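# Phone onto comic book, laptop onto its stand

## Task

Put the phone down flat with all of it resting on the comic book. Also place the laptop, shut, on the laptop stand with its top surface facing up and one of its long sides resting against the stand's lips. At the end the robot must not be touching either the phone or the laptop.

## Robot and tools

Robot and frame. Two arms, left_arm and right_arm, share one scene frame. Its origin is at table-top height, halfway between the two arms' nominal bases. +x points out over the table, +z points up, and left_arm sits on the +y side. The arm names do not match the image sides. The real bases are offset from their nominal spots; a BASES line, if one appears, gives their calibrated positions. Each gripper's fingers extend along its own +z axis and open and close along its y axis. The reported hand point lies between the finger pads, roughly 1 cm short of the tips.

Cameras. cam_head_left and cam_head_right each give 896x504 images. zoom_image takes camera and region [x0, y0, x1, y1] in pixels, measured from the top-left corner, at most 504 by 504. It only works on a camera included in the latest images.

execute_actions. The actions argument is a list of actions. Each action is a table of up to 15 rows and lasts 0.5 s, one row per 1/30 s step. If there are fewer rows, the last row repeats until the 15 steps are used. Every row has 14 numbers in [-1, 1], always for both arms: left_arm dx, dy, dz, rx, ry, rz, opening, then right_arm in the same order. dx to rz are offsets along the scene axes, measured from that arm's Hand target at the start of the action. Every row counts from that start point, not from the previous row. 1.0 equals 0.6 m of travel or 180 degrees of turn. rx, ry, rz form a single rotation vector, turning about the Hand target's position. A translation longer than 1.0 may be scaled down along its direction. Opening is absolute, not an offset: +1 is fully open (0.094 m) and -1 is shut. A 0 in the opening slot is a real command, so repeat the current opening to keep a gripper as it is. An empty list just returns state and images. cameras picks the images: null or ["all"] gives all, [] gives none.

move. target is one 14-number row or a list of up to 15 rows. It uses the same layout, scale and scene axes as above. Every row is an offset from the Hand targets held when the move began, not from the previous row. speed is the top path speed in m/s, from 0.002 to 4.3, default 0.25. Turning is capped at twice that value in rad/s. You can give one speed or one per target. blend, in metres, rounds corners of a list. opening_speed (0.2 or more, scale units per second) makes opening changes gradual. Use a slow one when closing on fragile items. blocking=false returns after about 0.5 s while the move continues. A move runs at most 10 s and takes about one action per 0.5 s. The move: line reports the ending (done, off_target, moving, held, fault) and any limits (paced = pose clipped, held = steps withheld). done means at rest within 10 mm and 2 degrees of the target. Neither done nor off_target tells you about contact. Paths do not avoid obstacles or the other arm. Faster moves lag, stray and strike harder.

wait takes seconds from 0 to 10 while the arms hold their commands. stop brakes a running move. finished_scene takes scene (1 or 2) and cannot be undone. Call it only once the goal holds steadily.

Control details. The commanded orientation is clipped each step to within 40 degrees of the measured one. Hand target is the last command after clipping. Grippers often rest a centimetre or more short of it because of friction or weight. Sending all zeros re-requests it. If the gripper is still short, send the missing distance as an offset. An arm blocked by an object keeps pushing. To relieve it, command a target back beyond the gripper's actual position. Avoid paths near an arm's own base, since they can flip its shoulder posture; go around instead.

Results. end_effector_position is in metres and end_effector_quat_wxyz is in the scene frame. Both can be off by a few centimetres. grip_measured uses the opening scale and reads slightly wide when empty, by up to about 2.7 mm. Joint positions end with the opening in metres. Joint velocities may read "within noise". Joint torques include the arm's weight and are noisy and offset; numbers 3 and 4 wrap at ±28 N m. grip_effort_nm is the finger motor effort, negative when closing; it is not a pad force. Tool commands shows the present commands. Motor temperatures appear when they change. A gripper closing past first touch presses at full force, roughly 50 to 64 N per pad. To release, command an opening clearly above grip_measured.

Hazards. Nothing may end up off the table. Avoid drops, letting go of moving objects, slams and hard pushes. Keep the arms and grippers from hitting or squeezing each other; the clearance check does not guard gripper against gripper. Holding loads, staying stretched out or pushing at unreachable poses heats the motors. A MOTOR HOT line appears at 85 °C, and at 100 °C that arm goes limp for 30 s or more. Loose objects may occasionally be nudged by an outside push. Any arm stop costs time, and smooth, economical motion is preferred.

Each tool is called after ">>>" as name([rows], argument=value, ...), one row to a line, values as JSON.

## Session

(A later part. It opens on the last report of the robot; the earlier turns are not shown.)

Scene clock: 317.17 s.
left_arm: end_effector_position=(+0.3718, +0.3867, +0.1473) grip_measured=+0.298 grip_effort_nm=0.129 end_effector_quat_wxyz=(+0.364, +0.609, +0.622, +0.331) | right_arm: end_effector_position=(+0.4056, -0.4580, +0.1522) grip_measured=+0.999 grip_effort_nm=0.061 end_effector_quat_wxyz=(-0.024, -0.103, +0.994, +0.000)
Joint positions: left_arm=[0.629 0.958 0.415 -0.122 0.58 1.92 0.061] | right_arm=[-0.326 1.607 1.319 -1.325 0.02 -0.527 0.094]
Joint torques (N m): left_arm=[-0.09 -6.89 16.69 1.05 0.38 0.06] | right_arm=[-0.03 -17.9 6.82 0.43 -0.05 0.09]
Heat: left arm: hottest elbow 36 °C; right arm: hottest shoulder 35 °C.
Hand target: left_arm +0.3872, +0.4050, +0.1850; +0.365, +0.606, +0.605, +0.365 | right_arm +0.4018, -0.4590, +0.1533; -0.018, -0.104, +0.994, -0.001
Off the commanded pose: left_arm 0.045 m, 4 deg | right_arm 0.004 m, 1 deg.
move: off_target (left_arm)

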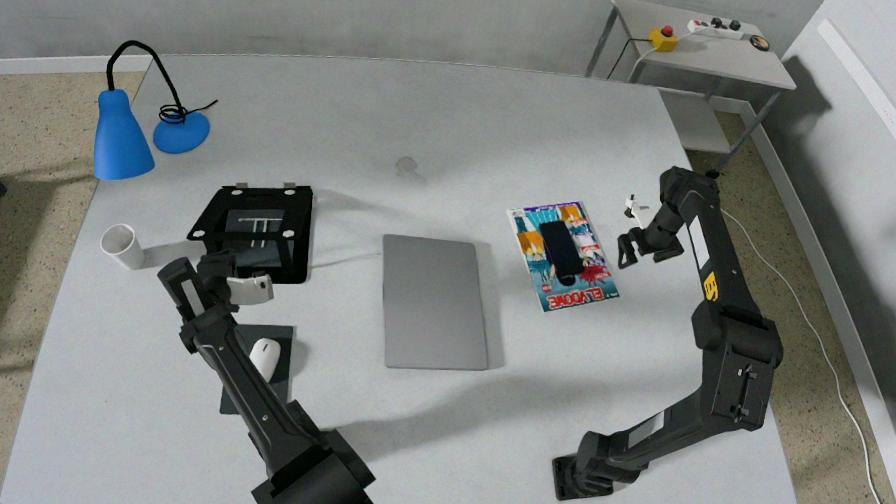

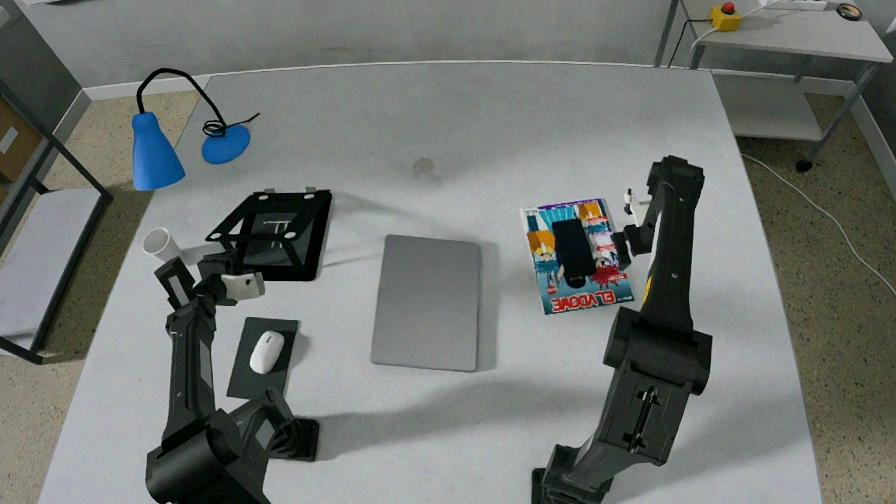

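>>> move(target=[0.10,0,-0.033,0,0,0,0.6, 0,0,0,0,0,0,1], speed=0.12)

>>> zoom_image(camera="cam_head_left", region=[160, 180, 320, 320])

>>> zoom_image(camera="cam_head_right", region=[180, 180, 340, 320])

Scene clock: 328.20 s.
left_arm: end_effector_position=(+0.4196, +0.3951, +0.1342) grip_measured=+0.598 grip_effort_nm=0.129 end_effector_quat_wxyz=(+0.355, +0.608, +0.625, +0.337) | right_arm: end_effector_position=(+0.4056, -0.4580, +0.1522) grip_measured=+0.999 grip_effort_nm=0.066 end_effector_quat_wxyz=(-0.024, -0.103, +0.994, +0.000)
Joint positions: left_arm=[0.54 1.144 0.479 0.033 0.487 1.861 0.075] | right_arm=[-0.326 1.607 1.319 -1.325 0.02 -0.527 0.094]
Joint torques (N m): left_arm=[-3.02 -6.71 15.82 2.44 0.11 -0.07] | right_arm=[0.03 -17.96 6.8 0.42 -0.05 0.09]
Heat: left arm: hottest elbow 38 °C; right arm: hottest shoulder 35 °C.
Hand target: left_arm +0.4473, +0.4049, +0.1651; +0.365, +0.606, +0.605, +0.365 | right_arm +0.4018, -0.4590, +0.1533; -0.018, -0.104, +0.994, -0.001
Off the commanded pose: left_arm 0.043 m, 4 deg | right_arm 0.004 m, 1 deg.
move: off_target (left_arm)

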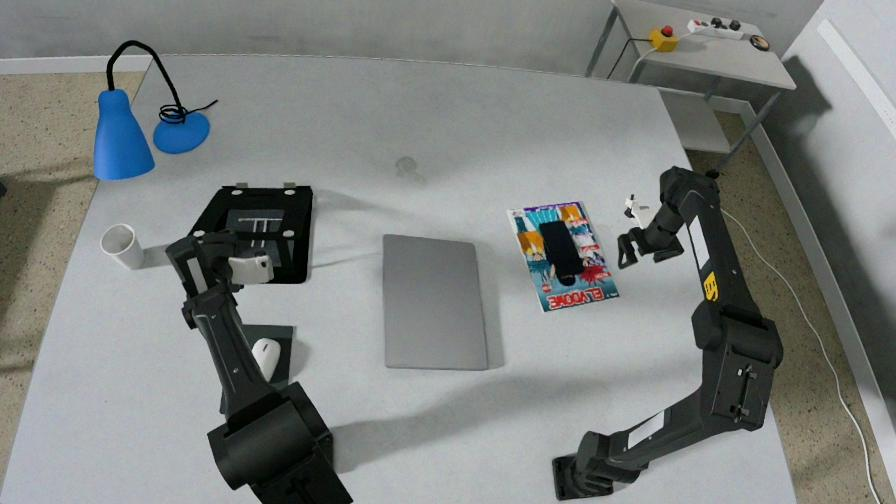

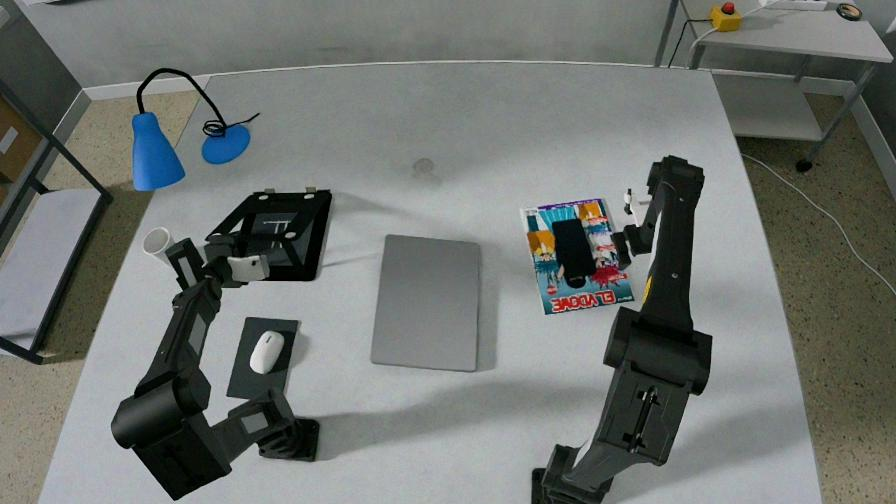

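Scaled by 3.150.

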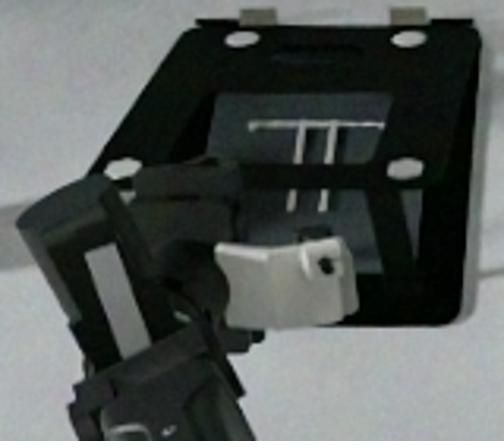

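Scaled by 3.150.

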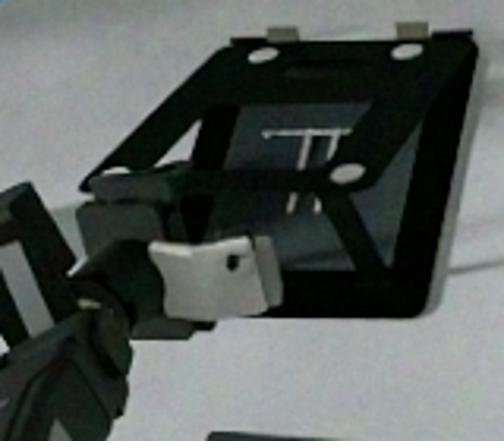

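>>> move([
  [-0.03,-0.055,0,0,0,0,0.6, 0,0,0,0,0,0,1],
  [0.05,-0.055,-0.012,0,0,0,0.6, 0,0,0,0,0,0,1],
], speed=0.1)

>>> zoom_image(camera="cam_head_left", region=[160, 180, 320, 320])

>>> zoom_image(camera="cam_head_right", region=[180, 180, 340, 320])

Scene clock: 333.53 s.
left_arm: end_effector_position=(+0.4487, +0.3662, +0.1282) grip_measured=+0.598 grip_effort_nm=0.129 end_effector_quat_wxyz=(+0.351, +0.611, +0.624, +0.339) | right_arm: end_effector_position=(+0.4056, -0.4580, +0.1522) grip_measured=+0.999 grip_effort_nm=0.066 end_effector_quat_wxyz=(-0.024, -0.103, +0.994, +0.000)
Joint positions: left_arm=[0.402 1.197 0.491 0.109 0.369 1.784 0.075] | right_arm=[-0.326 1.607 1.319 -1.325 0.02 -0.527 0.094]
Joint torques (N m): left_arm=[-3.08 -7.71 15.39 2.36 0.02 -0.14] | right_arm=[0.09 -17.85 6.8 0.42 -0.05 0.08]
Heat: left arm: hottest elbow 38 °C; right arm: hottest shoulder 35 °C.
Hand target: left_arm +0.4772, +0.3719, +0.1579; +0.365, +0.606, +0.605, +0.365 | right_arm +0.4018, -0.4590, +0.1533; -0.018, -0.104, +0.994, -0.001
Off the commanded pose: left_arm 0.042 m, 4 deg | right_arm 0.004 m, 1 deg.
move: off_target (left_arm)

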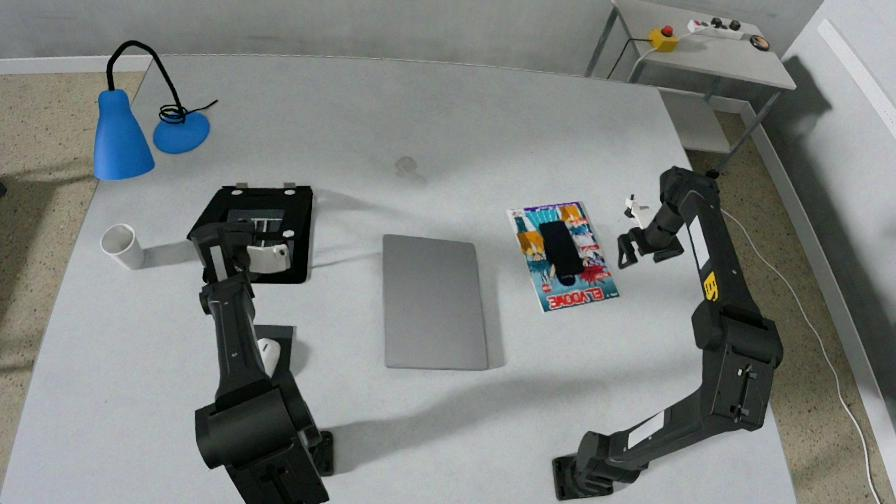

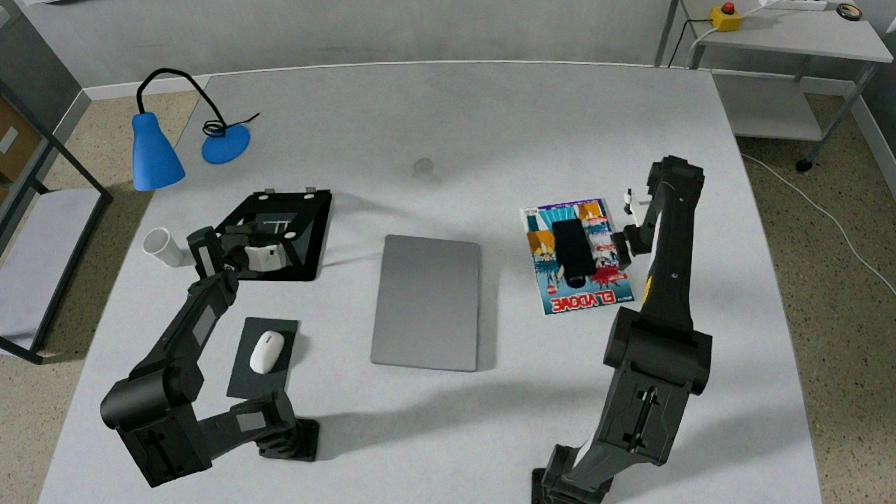

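Scaled by 3.150.

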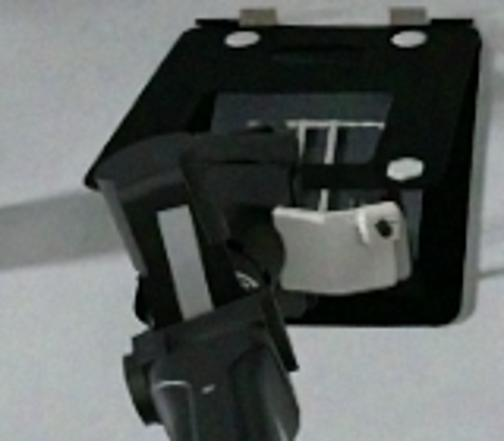

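Scaled by 3.150.

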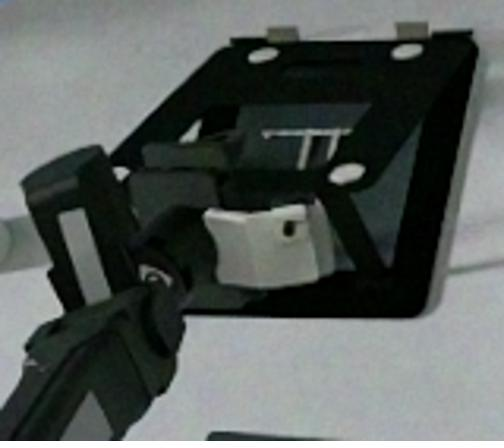

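>>> move(target=[0,0,0,0,0,0,-0.95, 0,0,0,0,0,0,1], opening_speed=0.4)

>>> zoom_image(camera="cam_head_left", region=[160, 180, 320, 320])

>>> zoom_image(camera="cam_head_right", region=[180, 180, 340, 320])

Scene clock: 339.83 s.
left_arm: end_effector_position=(+0.4536, +0.3668, +0.1345) grip_measured=-0.925 grip_effort_nm=-0.935 end_effector_quat_wxyz=(+0.354, +0.610, +0.619, +0.346) | right_arm: end_effector_position=(+0.4056, -0.4580, +0.1522) grip_measured=+0.999 grip_effort_nm=0.071 end_effector_quat_wxyz=(-0.024, -0.103, +0.994, +0.000)
Joint positions: left_arm=[0.399 1.198 0.501 0.119 0.369 1.783 0.004] | right_arm=[-0.326 1.607 1.319 -1.325 0.02 -0.527 0.094]
Joint torques (N m): left_arm=[-2.2 -7.24 14.71 2.1 0.05 -0.15] | right_arm=[0.09 -17.96 6.78 0.42 -0.05 0.09]
Heat: left arm: hottest elbow 38 °C; right arm: hottest shoulder 35 °C.
Hand target: left_arm +0.4773, +0.3718, +0.1578; +0.365, +0.606, +0.605, +0.365 | right_arm +0.4018, -0.4590, +0.1533; -0.018, -0.104, +0.994, -0.001
Off the commanded pose: left_arm 0.034 m, 3 deg | right_arm 0.004 m, 1 deg.
move: off_target (left_arm)

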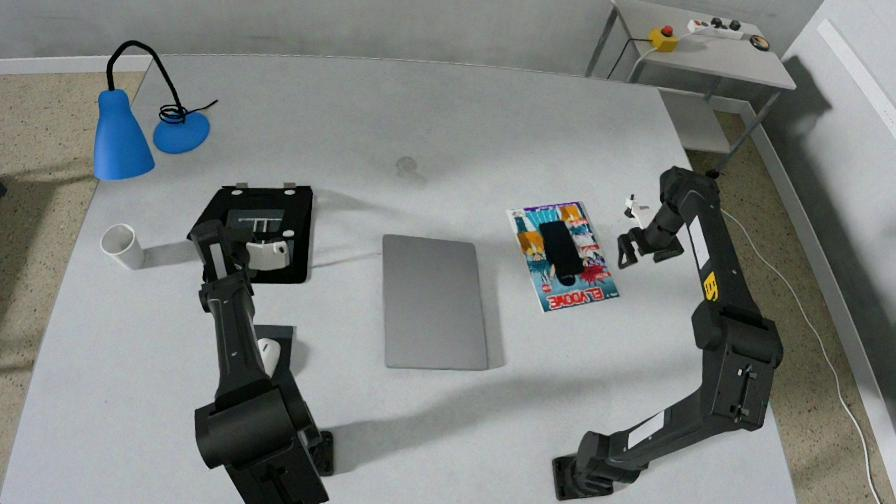

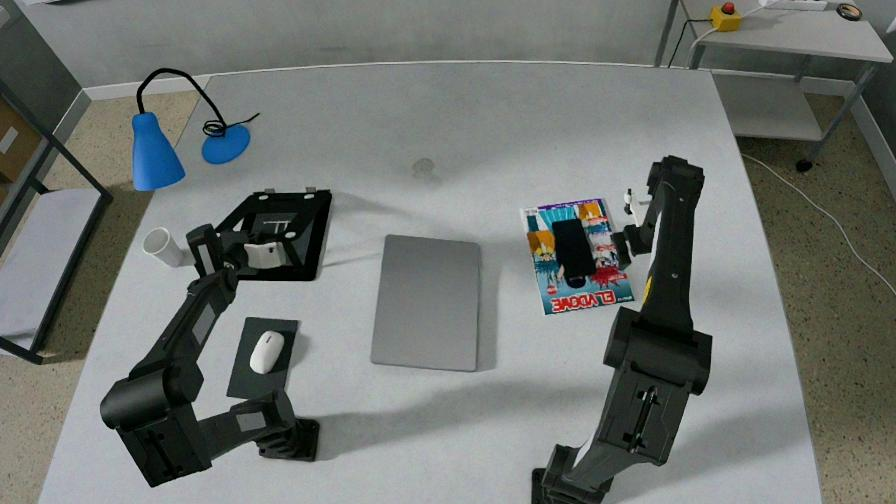

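Scaled by 3.150.

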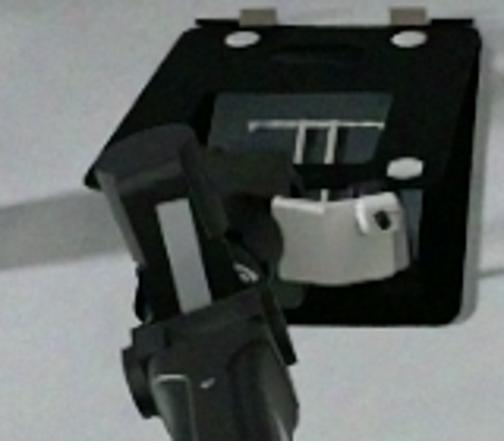

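Scaled by 3.150.

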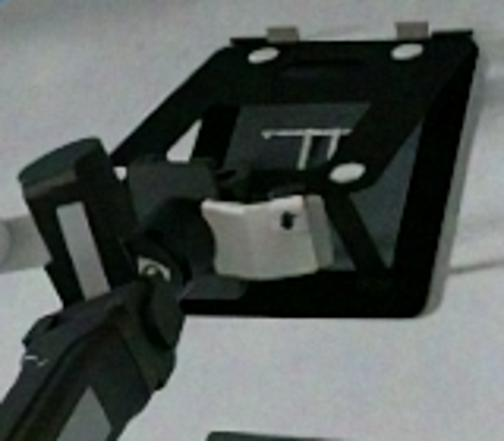

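>>> move([
  [0,0,0.06,0,0,0,-0.95, 0,0,0,0,0,0,1],
  [0,-0.15,0.06,0,0,0,-0.95, 0,0,0,0,0,0,1],
  [0,-0.15,0.00,0,0,0,-0.95, 0,0,0,0,0,0,1],
], speed=0.1)

>>> zoom_image(camera="cam_head_left", region=[180, 160, 360, 320])

>>> zoom_image(camera="cam_head_right", region=[180, 160, 360, 320])

Scene clock: 355.20 s.
left_arm: end_effector_position=(+0.4677, +0.2883, +0.1433) grip_measured=-0.929 grip_effort_nm=-1.004 end_effector_quat_wxyz=(+0.349, +0.607, +0.624, +0.347) | right_arm: end_effector_position=(+0.4056, -0.4580, +0.1522) grip_measured=+0.999 grip_effort_nm=0.066 end_effector_quat_wxyz=(-0.024, -0.103, +0.994, +0.000)
Joint positions: left_arm=[0.123 1.144 0.488 0.11 0.12 1.628 0.003] | right_arm=[-0.326 1.607 1.319 -1.325 0.02 -0.527 0.094]
Joint torques (N m): left_arm=[-3.14 -8.06 10.55 3.32 0.06 0.04] | right_arm=[0.03 -17.9 6.79 0.42 -0.05 0.09]
Heat: left arm: hottest elbow 39 °C; right arm: hottest shoulder 35 °C.
Hand target: left_arm +0.4773, +0.2819, +0.1578; +0.365, +0.606, +0.605, +0.365 | right_arm +0.4018, -0.4590, +0.1533; -0.018, -0.104, +0.994, -0.001
Off the commanded pose: left_arm 0.019 m, 3 deg | right_arm 0.004 m, 1 deg.
move: off_target (left_arm)

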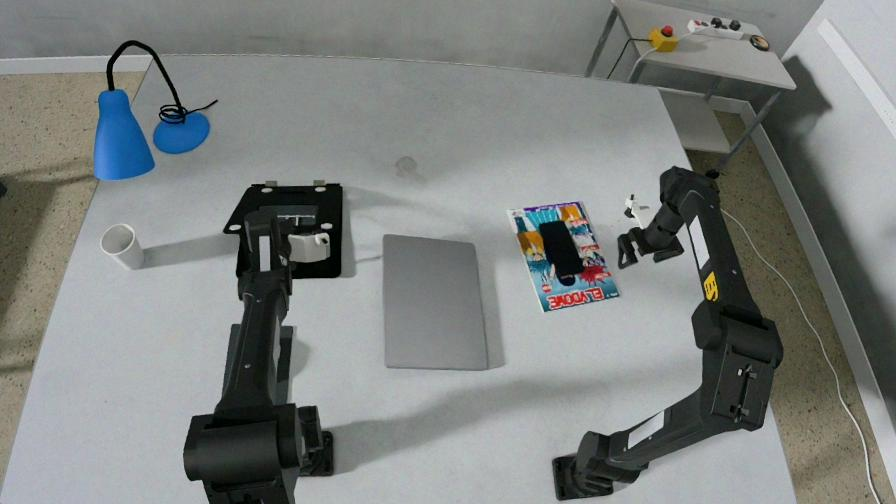

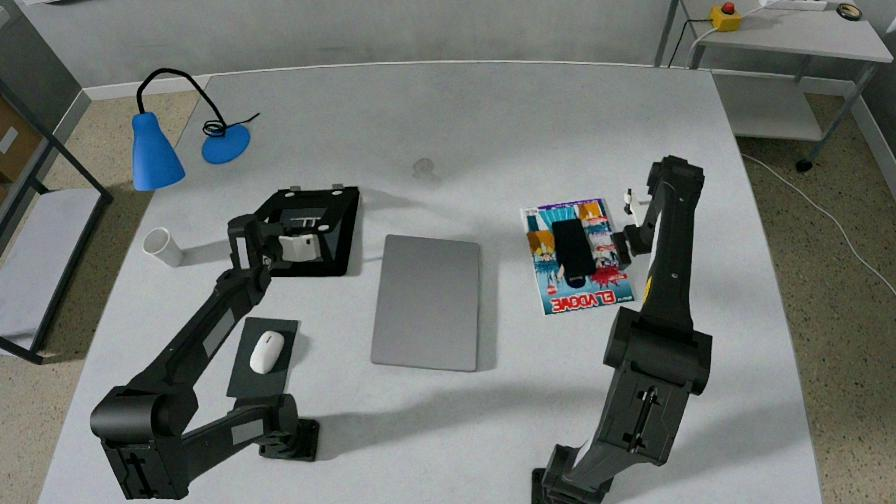

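Scaled by 2.800.

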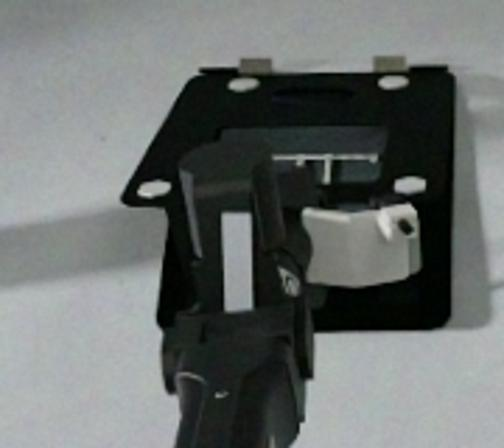

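Scaled by 2.800.

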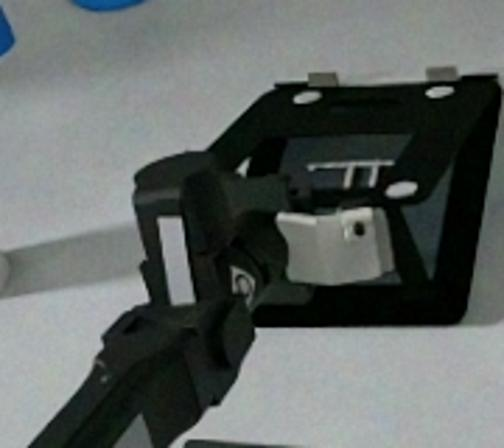

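>>> move([
  [0,0,0.02,0,0,0,-0.95, 0,0,0,0,0,0,1],
  [0,-0.07,0.02,0,0,0,-0.95, 0,0,0,0,0,0,1],
  [0,-0.07,-0.03,0,0,0,-0.95, 0,0,0,0,0,0,1],
], speed=0.1)

>>> zoom_image(camera="cam_head_left", region=[180, 160, 360, 320])

Scene clock: 361.90 s.
left_arm: end_effector_position=(+0.4734, +0.2486, +0.1364) grip_measured=-0.929 grip_effort_nm=-1.009 end_effector_quat_wxyz=(+0.357, +0.600, +0.621, +0.358) | right_arm: end_effector_position=(+0.4056, -0.4580, +0.1522) grip_measured=+0.999 grip_effort_nm=0.066 end_effector_quat_wxyz=(-0.024, -0.103, +0.994, +0.000)
Joint positions: left_arm=[-0.017 1.176 0.465 0.199 -0.006 1.551 0.003] | right_arm=[-0.326 1.607 1.319 -1.325 0.02 -0.527 0.094]
Joint torques (N m): left_arm=[-3.14 -6.89 9.43 2.96 -0.02 0.11] | right_arm=[0.09 -17.96 6.79 0.42 -0.05 0.09]
Heat: left arm: hottest elbow 38 °C; right arm: hottest shoulder 35 °C.
Hand target: left_arm +0.4773, +0.2399, +0.1399; +0.365, +0.606, +0.605, +0.365 | right_arm +0.4018, -0.4590, +0.1533; -0.018, -0.104, +0.994, -0.001
Off the commanded pose: left_arm 0.010 m, 2 deg | right_arm 0.004 m, 1 deg.
move: done

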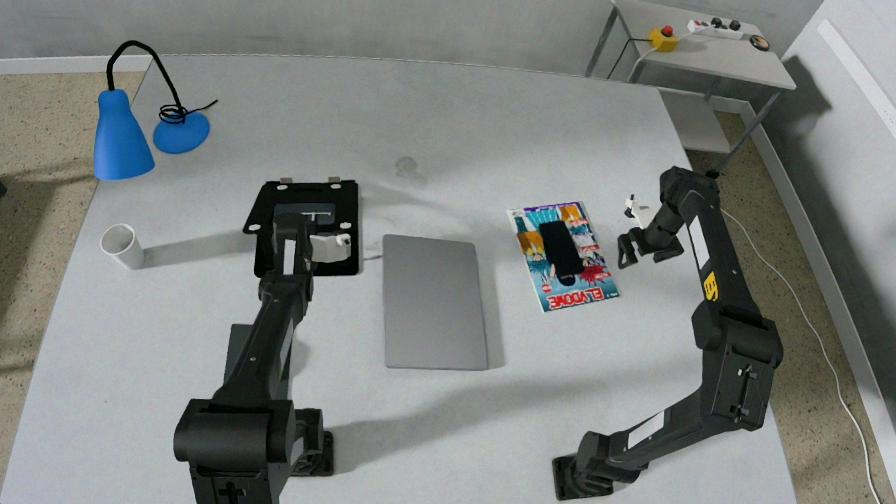

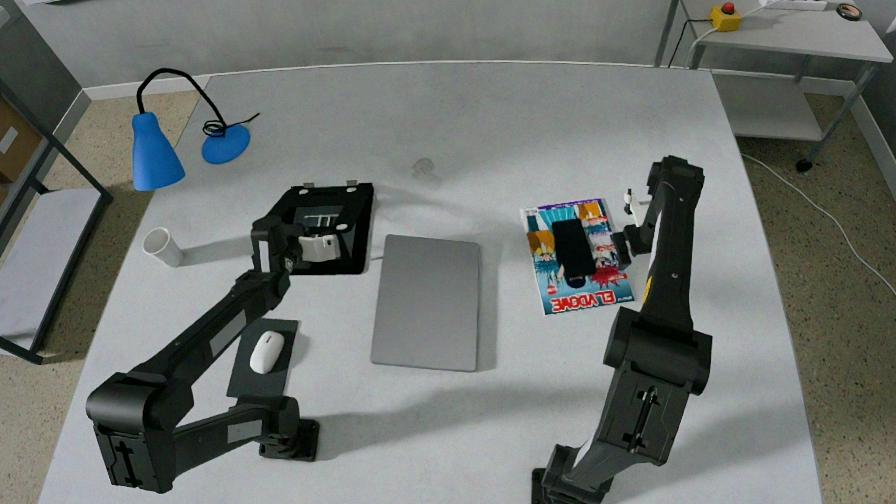

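Scaled by 2.800.

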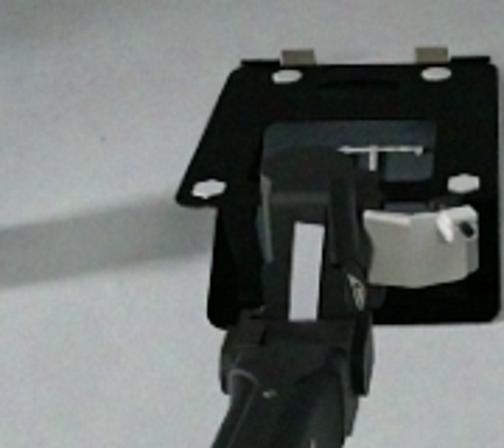

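>>> move([
  [0,0,0,0,0,0,0.5, 0,0,0,0,0,0,1],
  [-0.15,0,0.0,0,0,0,0.5, 0,0,0,0,0,0,1],
  [-0.15,0,0.2,0,0,0,0.5, 0,0,0,0,0,0,1],
], speed=0.12)

>>> zoom_image(camera="cam_head_left", region=[220, 160, 500, 390])

>>> zoom_image(camera="cam_head_right", region=[220, 160, 500, 390])

Scene clock: 368.97 s.
left_arm: end_effector_position=(+0.3730, +0.2450, +0.2142) grip_measured=+0.498 grip_effort_nm=0.129 end_effector_quat_wxyz=(+0.342, +0.613, +0.624, +0.344) | right_arm: end_effector_position=(+0.4056, -0.4580, +0.1522) grip_measured=+0.999 grip_effort_nm=0.071 end_effector_quat_wxyz=(-0.024, -0.103, +0.994, +0.000)
Joint positions: left_arm=[-0.024 0.635 0.463 -0.386 -0.006 1.56 0.07] | right_arm=[-0.326 1.607 1.319 -1.325 0.02 -0.527 0.094]
Joint torques (N m): left_arm=[-3.08 -3.08 18.99 1.63 -0.09 0.05] | right_arm=[0.09 -17.96 6.78 0.42 -0.06 0.09]
Heat: left arm: hottest elbow 38 °C; right arm: hottest shoulder 35 °C.
Hand target: left_arm +0.3873, +0.2399, +0.2598; +0.365, +0.606, +0.605, +0.365 | right_arm +0.4018, -0.4590, +0.1533; -0.018, -0.104, +0.994, -0.001
Off the commanded pose: left_arm 0.048 m, 4 deg | right_arm 0.004 m, 1 deg.
move: off_target (left_arm)

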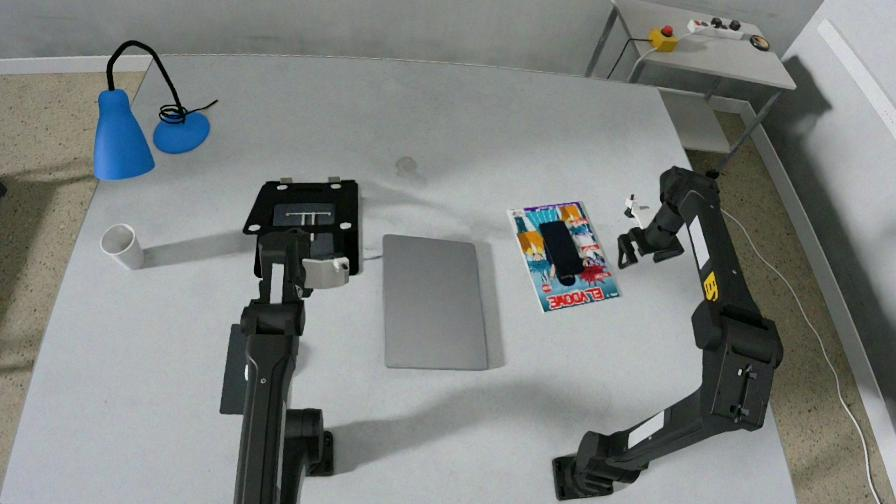

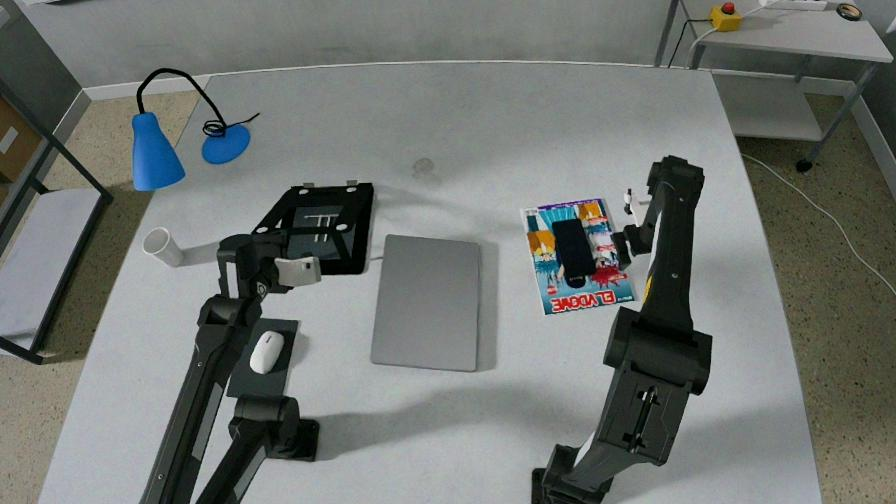

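Scaled by 1.800.

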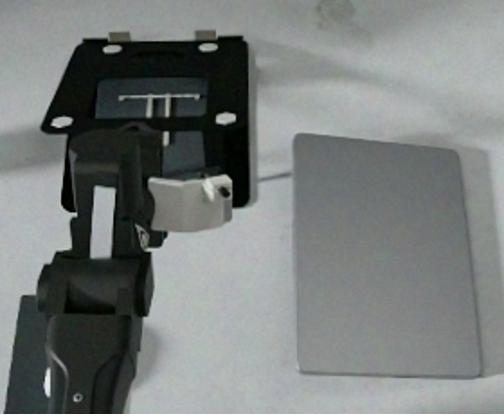

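Scaled by 1.800.

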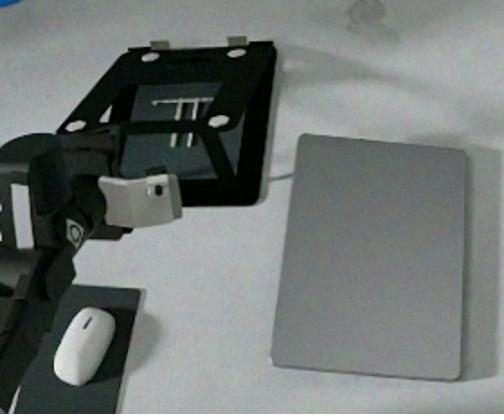

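>>> move([
  [-0.05,0.35,0.05,0,0,0,0.5, 0.15,0.35,0.03,0,0,0,-0.9],
  [-0.05,0.35,0.05,0,0,0,0.5, 0.3,0.78,0.03,0,0,0,-0.9],
], speed=0.25, blend=0.05)

>>> zoom_image(camera="cam_head_left", region=[360, 140, 580, 320])

>>> zoom_image(camera="cam_head_right", region=[360, 140, 580, 320])

Scene clock: 398.67 s.
left_arm: end_effector_position=(+0.3481, +0.4328, +0.2533) grip_measured=+0.498 grip_effort_nm=0.129 end_effector_quat_wxyz=(+0.369, +0.606, +0.619, +0.337) | right_arm: end_effector_position=(+0.5698, +0.0037, +0.1694) grip_measured=-0.899 grip_effort_nm=-0.085 end_effector_quat_wxyz=(-0.021, -0.108, +0.994, -0.003)
Joint positions: left_arm=[0.831 0.868 0.674 -0.552 0.741 2.072 0.07] | right_arm=[0.475 2.218 2.279 -1.672 -0.01 0.262 0.005]
Joint torques (N m): left_arm=[-0.73 -5.13 18.59 1.06 0.44 0.1] | right_arm=[0.26 -24.23 12.68 -0.29 0.02 0.24]
Motor temperatures (°C): left_arm=[23 26 40 24 27 24 27] | right_arm=[27 35 34 25 24 23 25]
Heat: left arm: hottest elbow 40 °C; right arm: hottest shoulder 35 °C.
Hand target: left_arm +0.3572, +0.4499, +0.2897; +0.365, +0.606, +0.605, +0.365 | right_arm +0.5819, +0.0089, +0.1714; -0.018, -0.104, +0.994, -0.001
Off the commanded pose: left_arm 0.041 m, 4 deg | right_arm 0.013 m, 1 deg.
joint sent to its limit (right arm) — joint 4 (wrist pitch), lower limit. The joint targets still meet the commanded pose.
move: off_target (left_arm, right_arm)

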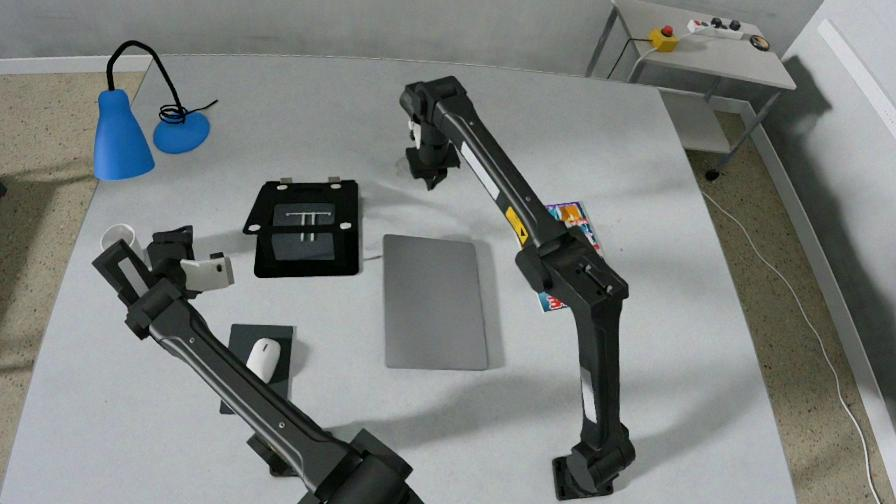

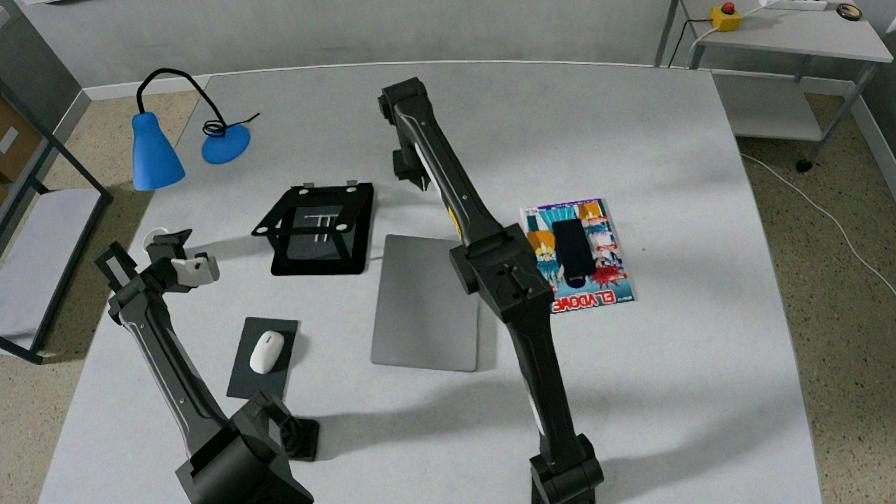

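Scaled by 2.291.

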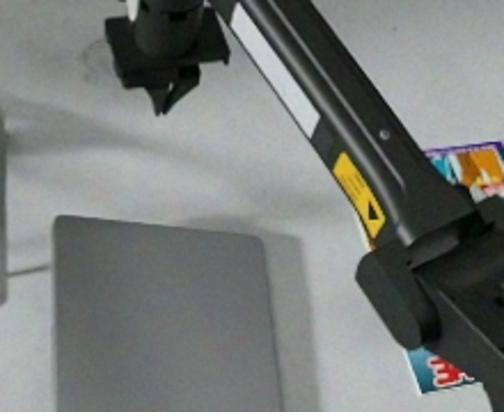

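Scaled by 2.291.

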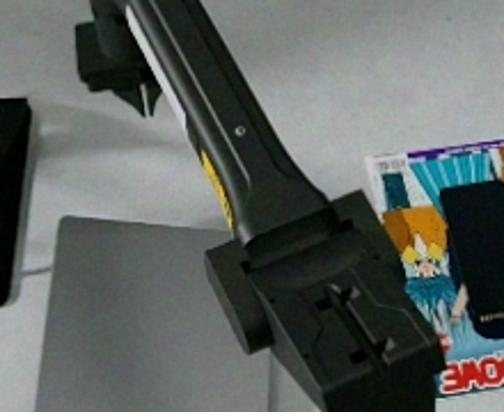

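>>> move(target=[0,0,0,0,0,0,0.5, 0.0,-0.03,-0.255,0,0,0,-0.9], speed=0.2)

>>> zoom_image(camera="cam_head_left", region=[360, 140, 580, 320])

>>> zoom_image(camera="cam_head_right", region=[360, 140, 580, 320])

Scene clock: 404.33 s.
left_arm: end_effector_position=(+0.3481, +0.4328, +0.2533) grip_measured=+0.498 grip_effort_nm=0.129 end_effector_quat_wxyz=(+0.369, +0.606, +0.619, +0.337) | right_arm: end_effector_position=(+0.5794, -0.0024, +0.0372) grip_measured=-0.899 grip_effort_nm=-0.081 end_effector_quat_wxyz=(-0.010, -0.105, +0.994, +0.002)
Joint positions: left_arm=[0.831 0.868 0.674 -0.552 0.741 2.073 0.07] | right_arm=[0.46 2.262 2.009 -1.334 -0.01 0.255 0.005]
Joint torques (N m): left_arm=[-0.62 -4.25 18.54 1.1 0.43 -0.01] | right_arm=[-0.32 -25.17 7.71 0.46 0.05 0.1]
Heat: left arm: hottest elbow 42 °C; right arm: hottest shoulder 37 °C.
Hand target: left_arm +0.3572, +0.4499, +0.2897; +0.365, +0.606, +0.605, +0.365 | right_arm +0.5819, -0.0091, +0.0183; -0.018, -0.104, +0.994, -0.001
Off the commanded pose: left_arm 0.041 m, 4 deg | right_arm 0.020 m, 1 deg.
move: off_target (left_arm, right_arm)

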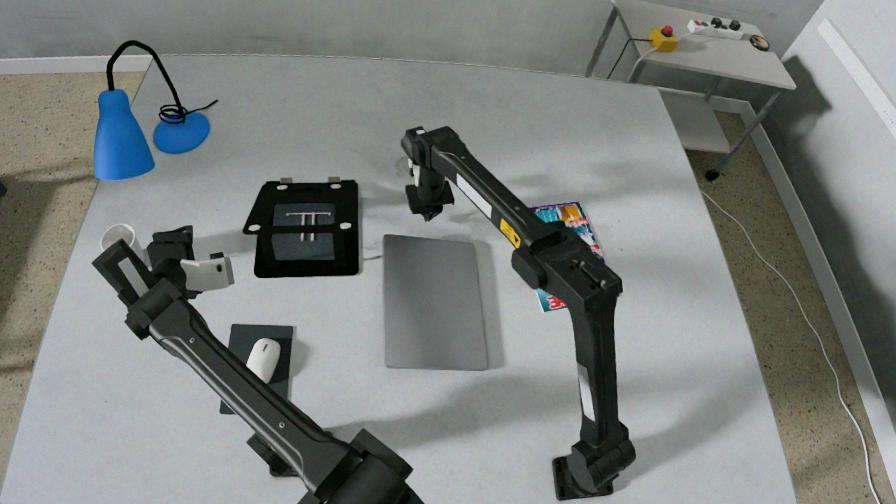

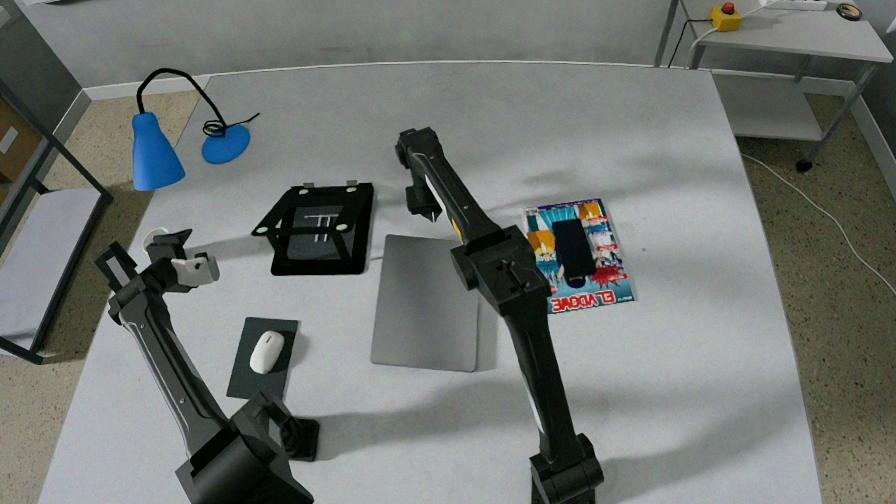

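Scaled by 2.291.

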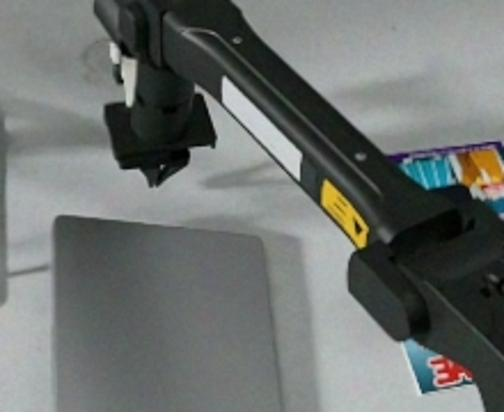

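Scaled by 2.291.

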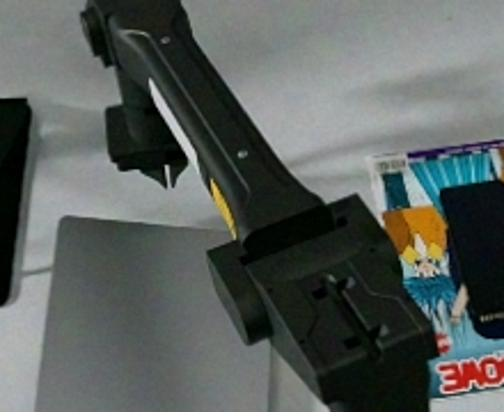

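>>> move([
  [0,0,0,0,0,0,0.5, 0.0,-0.01,-0.035,0,0,0,-0.9],
  [0,0,0,0,0,0,0.5, -0.06,-0.01,-0.035,0,0,0,-0.9],
], speed=0.08)

>>> zoom_image(camera="cam_head_left", region=[360, 140, 580, 320])

Scene clock: 409.63 s.
left_arm: end_effector_position=(+0.3481, +0.4328, +0.2533) grip_measured=+0.498 grip_effort_nm=0.125 end_effector_quat_wxyz=(+0.369, +0.606, +0.619, +0.337) | right_arm: end_effector_position=(+0.5591, -0.0146, +0.0157) grip_measured=-0.899 grip_effort_nm=-0.076 end_effector_quat_wxyz=(-0.001, -0.103, +0.995, +0.005)
Joint positions: left_arm=[0.831 0.868 0.674 -0.552 0.741 2.073 0.07] | right_arm=[0.458 2.201 1.84 -1.208 -0.01 0.256 0.005]
Joint torques (N m): left_arm=[0.38 -4.37 18.66 0.91 0.47 0.07] | right_arm=[0.97 -25.64 5.35 0.32 0.04 0.22]
Heat: left arm: hottest elbow 44 °C; right arm: hottest shoulder 37 °C.
Hand target: left_arm +0.3572, +0.4499, +0.2897; +0.365, +0.606, +0.605, +0.365 | right_arm +0.5459, -0.0150, -0.0026; -0.018, -0.104, +0.994, -0.001
Off the commanded pose: left_arm 0.041 m, 4 deg | right_arm 0.023 m, 2 deg.
move: off_target (left_arm, right_arm)

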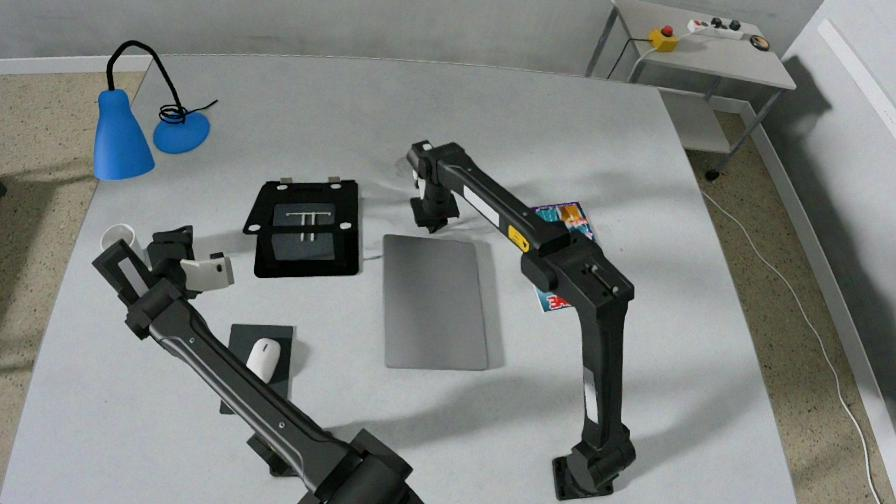

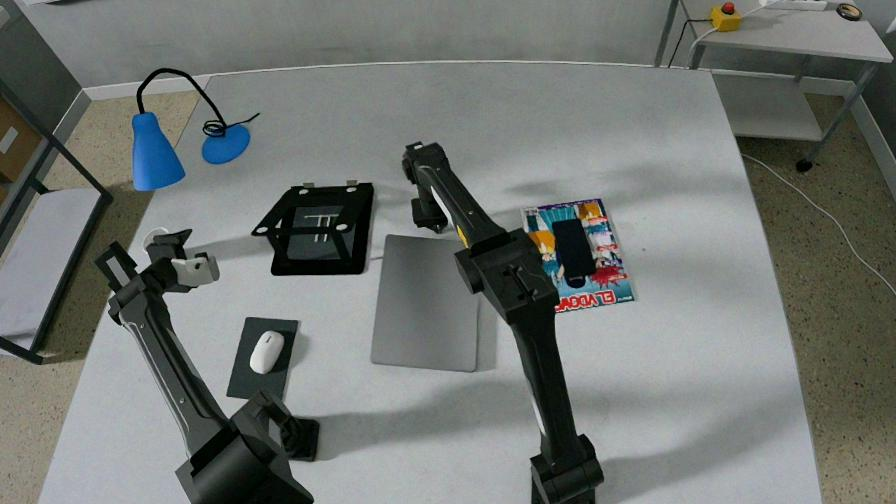

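Scaled by 2.291.

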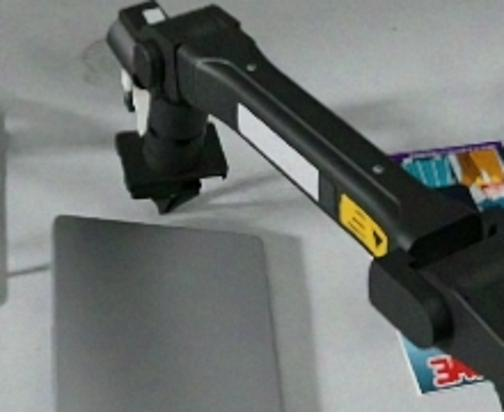

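>>> move(target=[0,0,0,0,0,0,0.5, -0.09,0.0,0.01,0,0,0,-0.9], speed=0.08)

>>> zoom_image(camera="cam_head_left", region=[340, 190, 560, 400])

Scene clock: 413.67 s.
left_arm: end_effector_position=(+0.3481, +0.4328, +0.2533) grip_measured=+0.498 grip_effort_nm=0.125 end_effector_quat_wxyz=(+0.369, +0.606, +0.619, +0.337) | right_arm: end_effector_position=(+0.5200, -0.0274, +0.0153) grip_measured=-0.899 grip_effort_nm=-0.066 end_effector_quat_wxyz=(+0.006, -0.089, +0.996, +0.003)
Joint positions: left_arm=[0.831 0.868 0.674 -0.552 0.741 2.073 0.07] | right_arm=[0.47 2.09 1.646 -1.112 -0.001 0.296 0.005]
Joint torques (N m): left_arm=[0.15 -4.42 18.51 0.84 0.46 -0.01] | right_arm=[2.84 -24.82 4.62 -0.39 -0.28 0.22]
Motor temperatures (°C): left_arm=[23 26 45 24 27 24 27] | right_arm=[27 37 34 25 24 23 25]
Heat: left arm: hottest elbow 45 °C; right arm: hottest shoulder 37 °C.
Hand target: left_arm +0.3572, +0.4499, +0.2897; +0.365, +0.606, +0.605, +0.365 | right_arm +0.4919, -0.0150, +0.0034; -0.018, -0.104, +0.994, -0.001
Off the commanded pose: left_arm 0.041 m, 4 deg | right_arm 0.033 m, 3 deg.
move: off_target (left_arm, right_arm)

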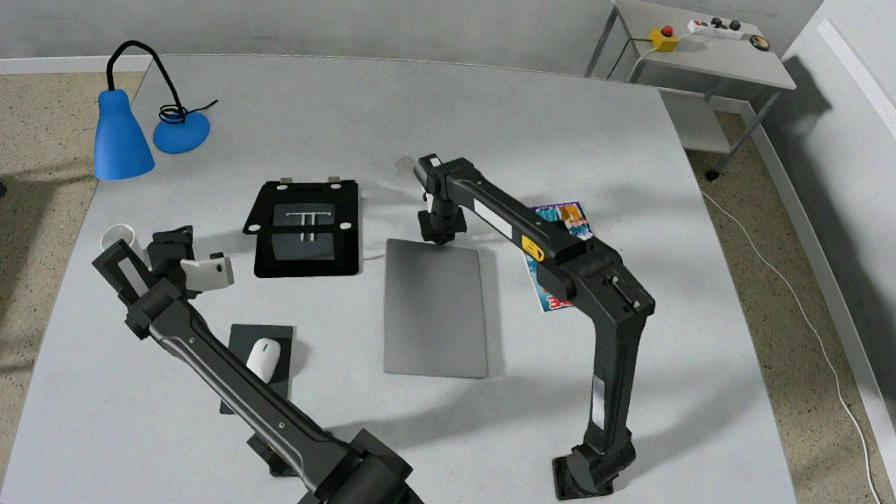

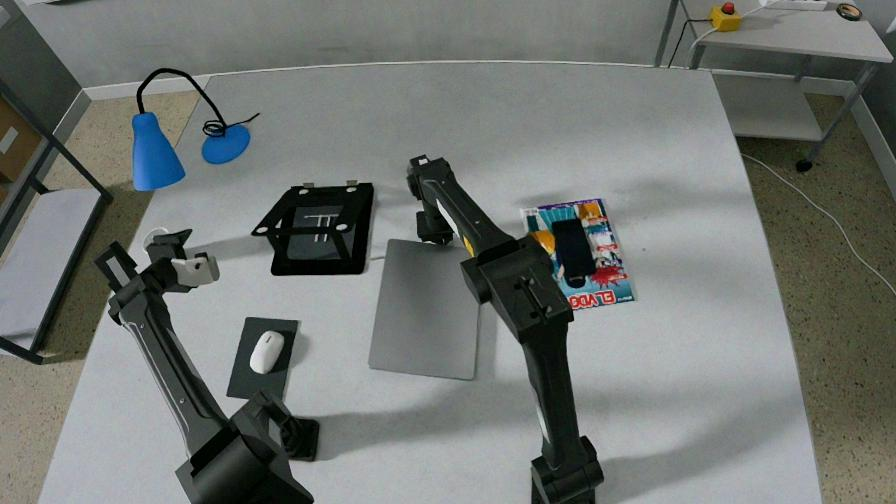

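Scaled by 2.291.

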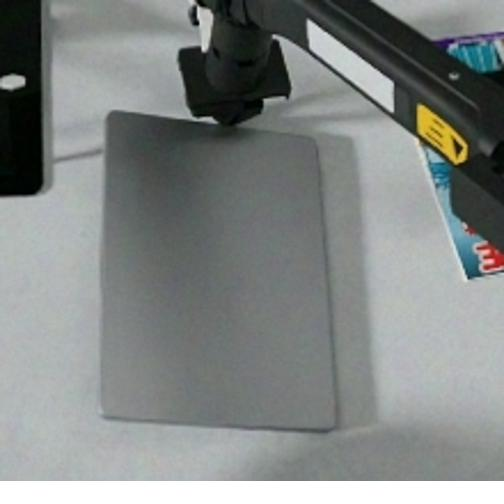

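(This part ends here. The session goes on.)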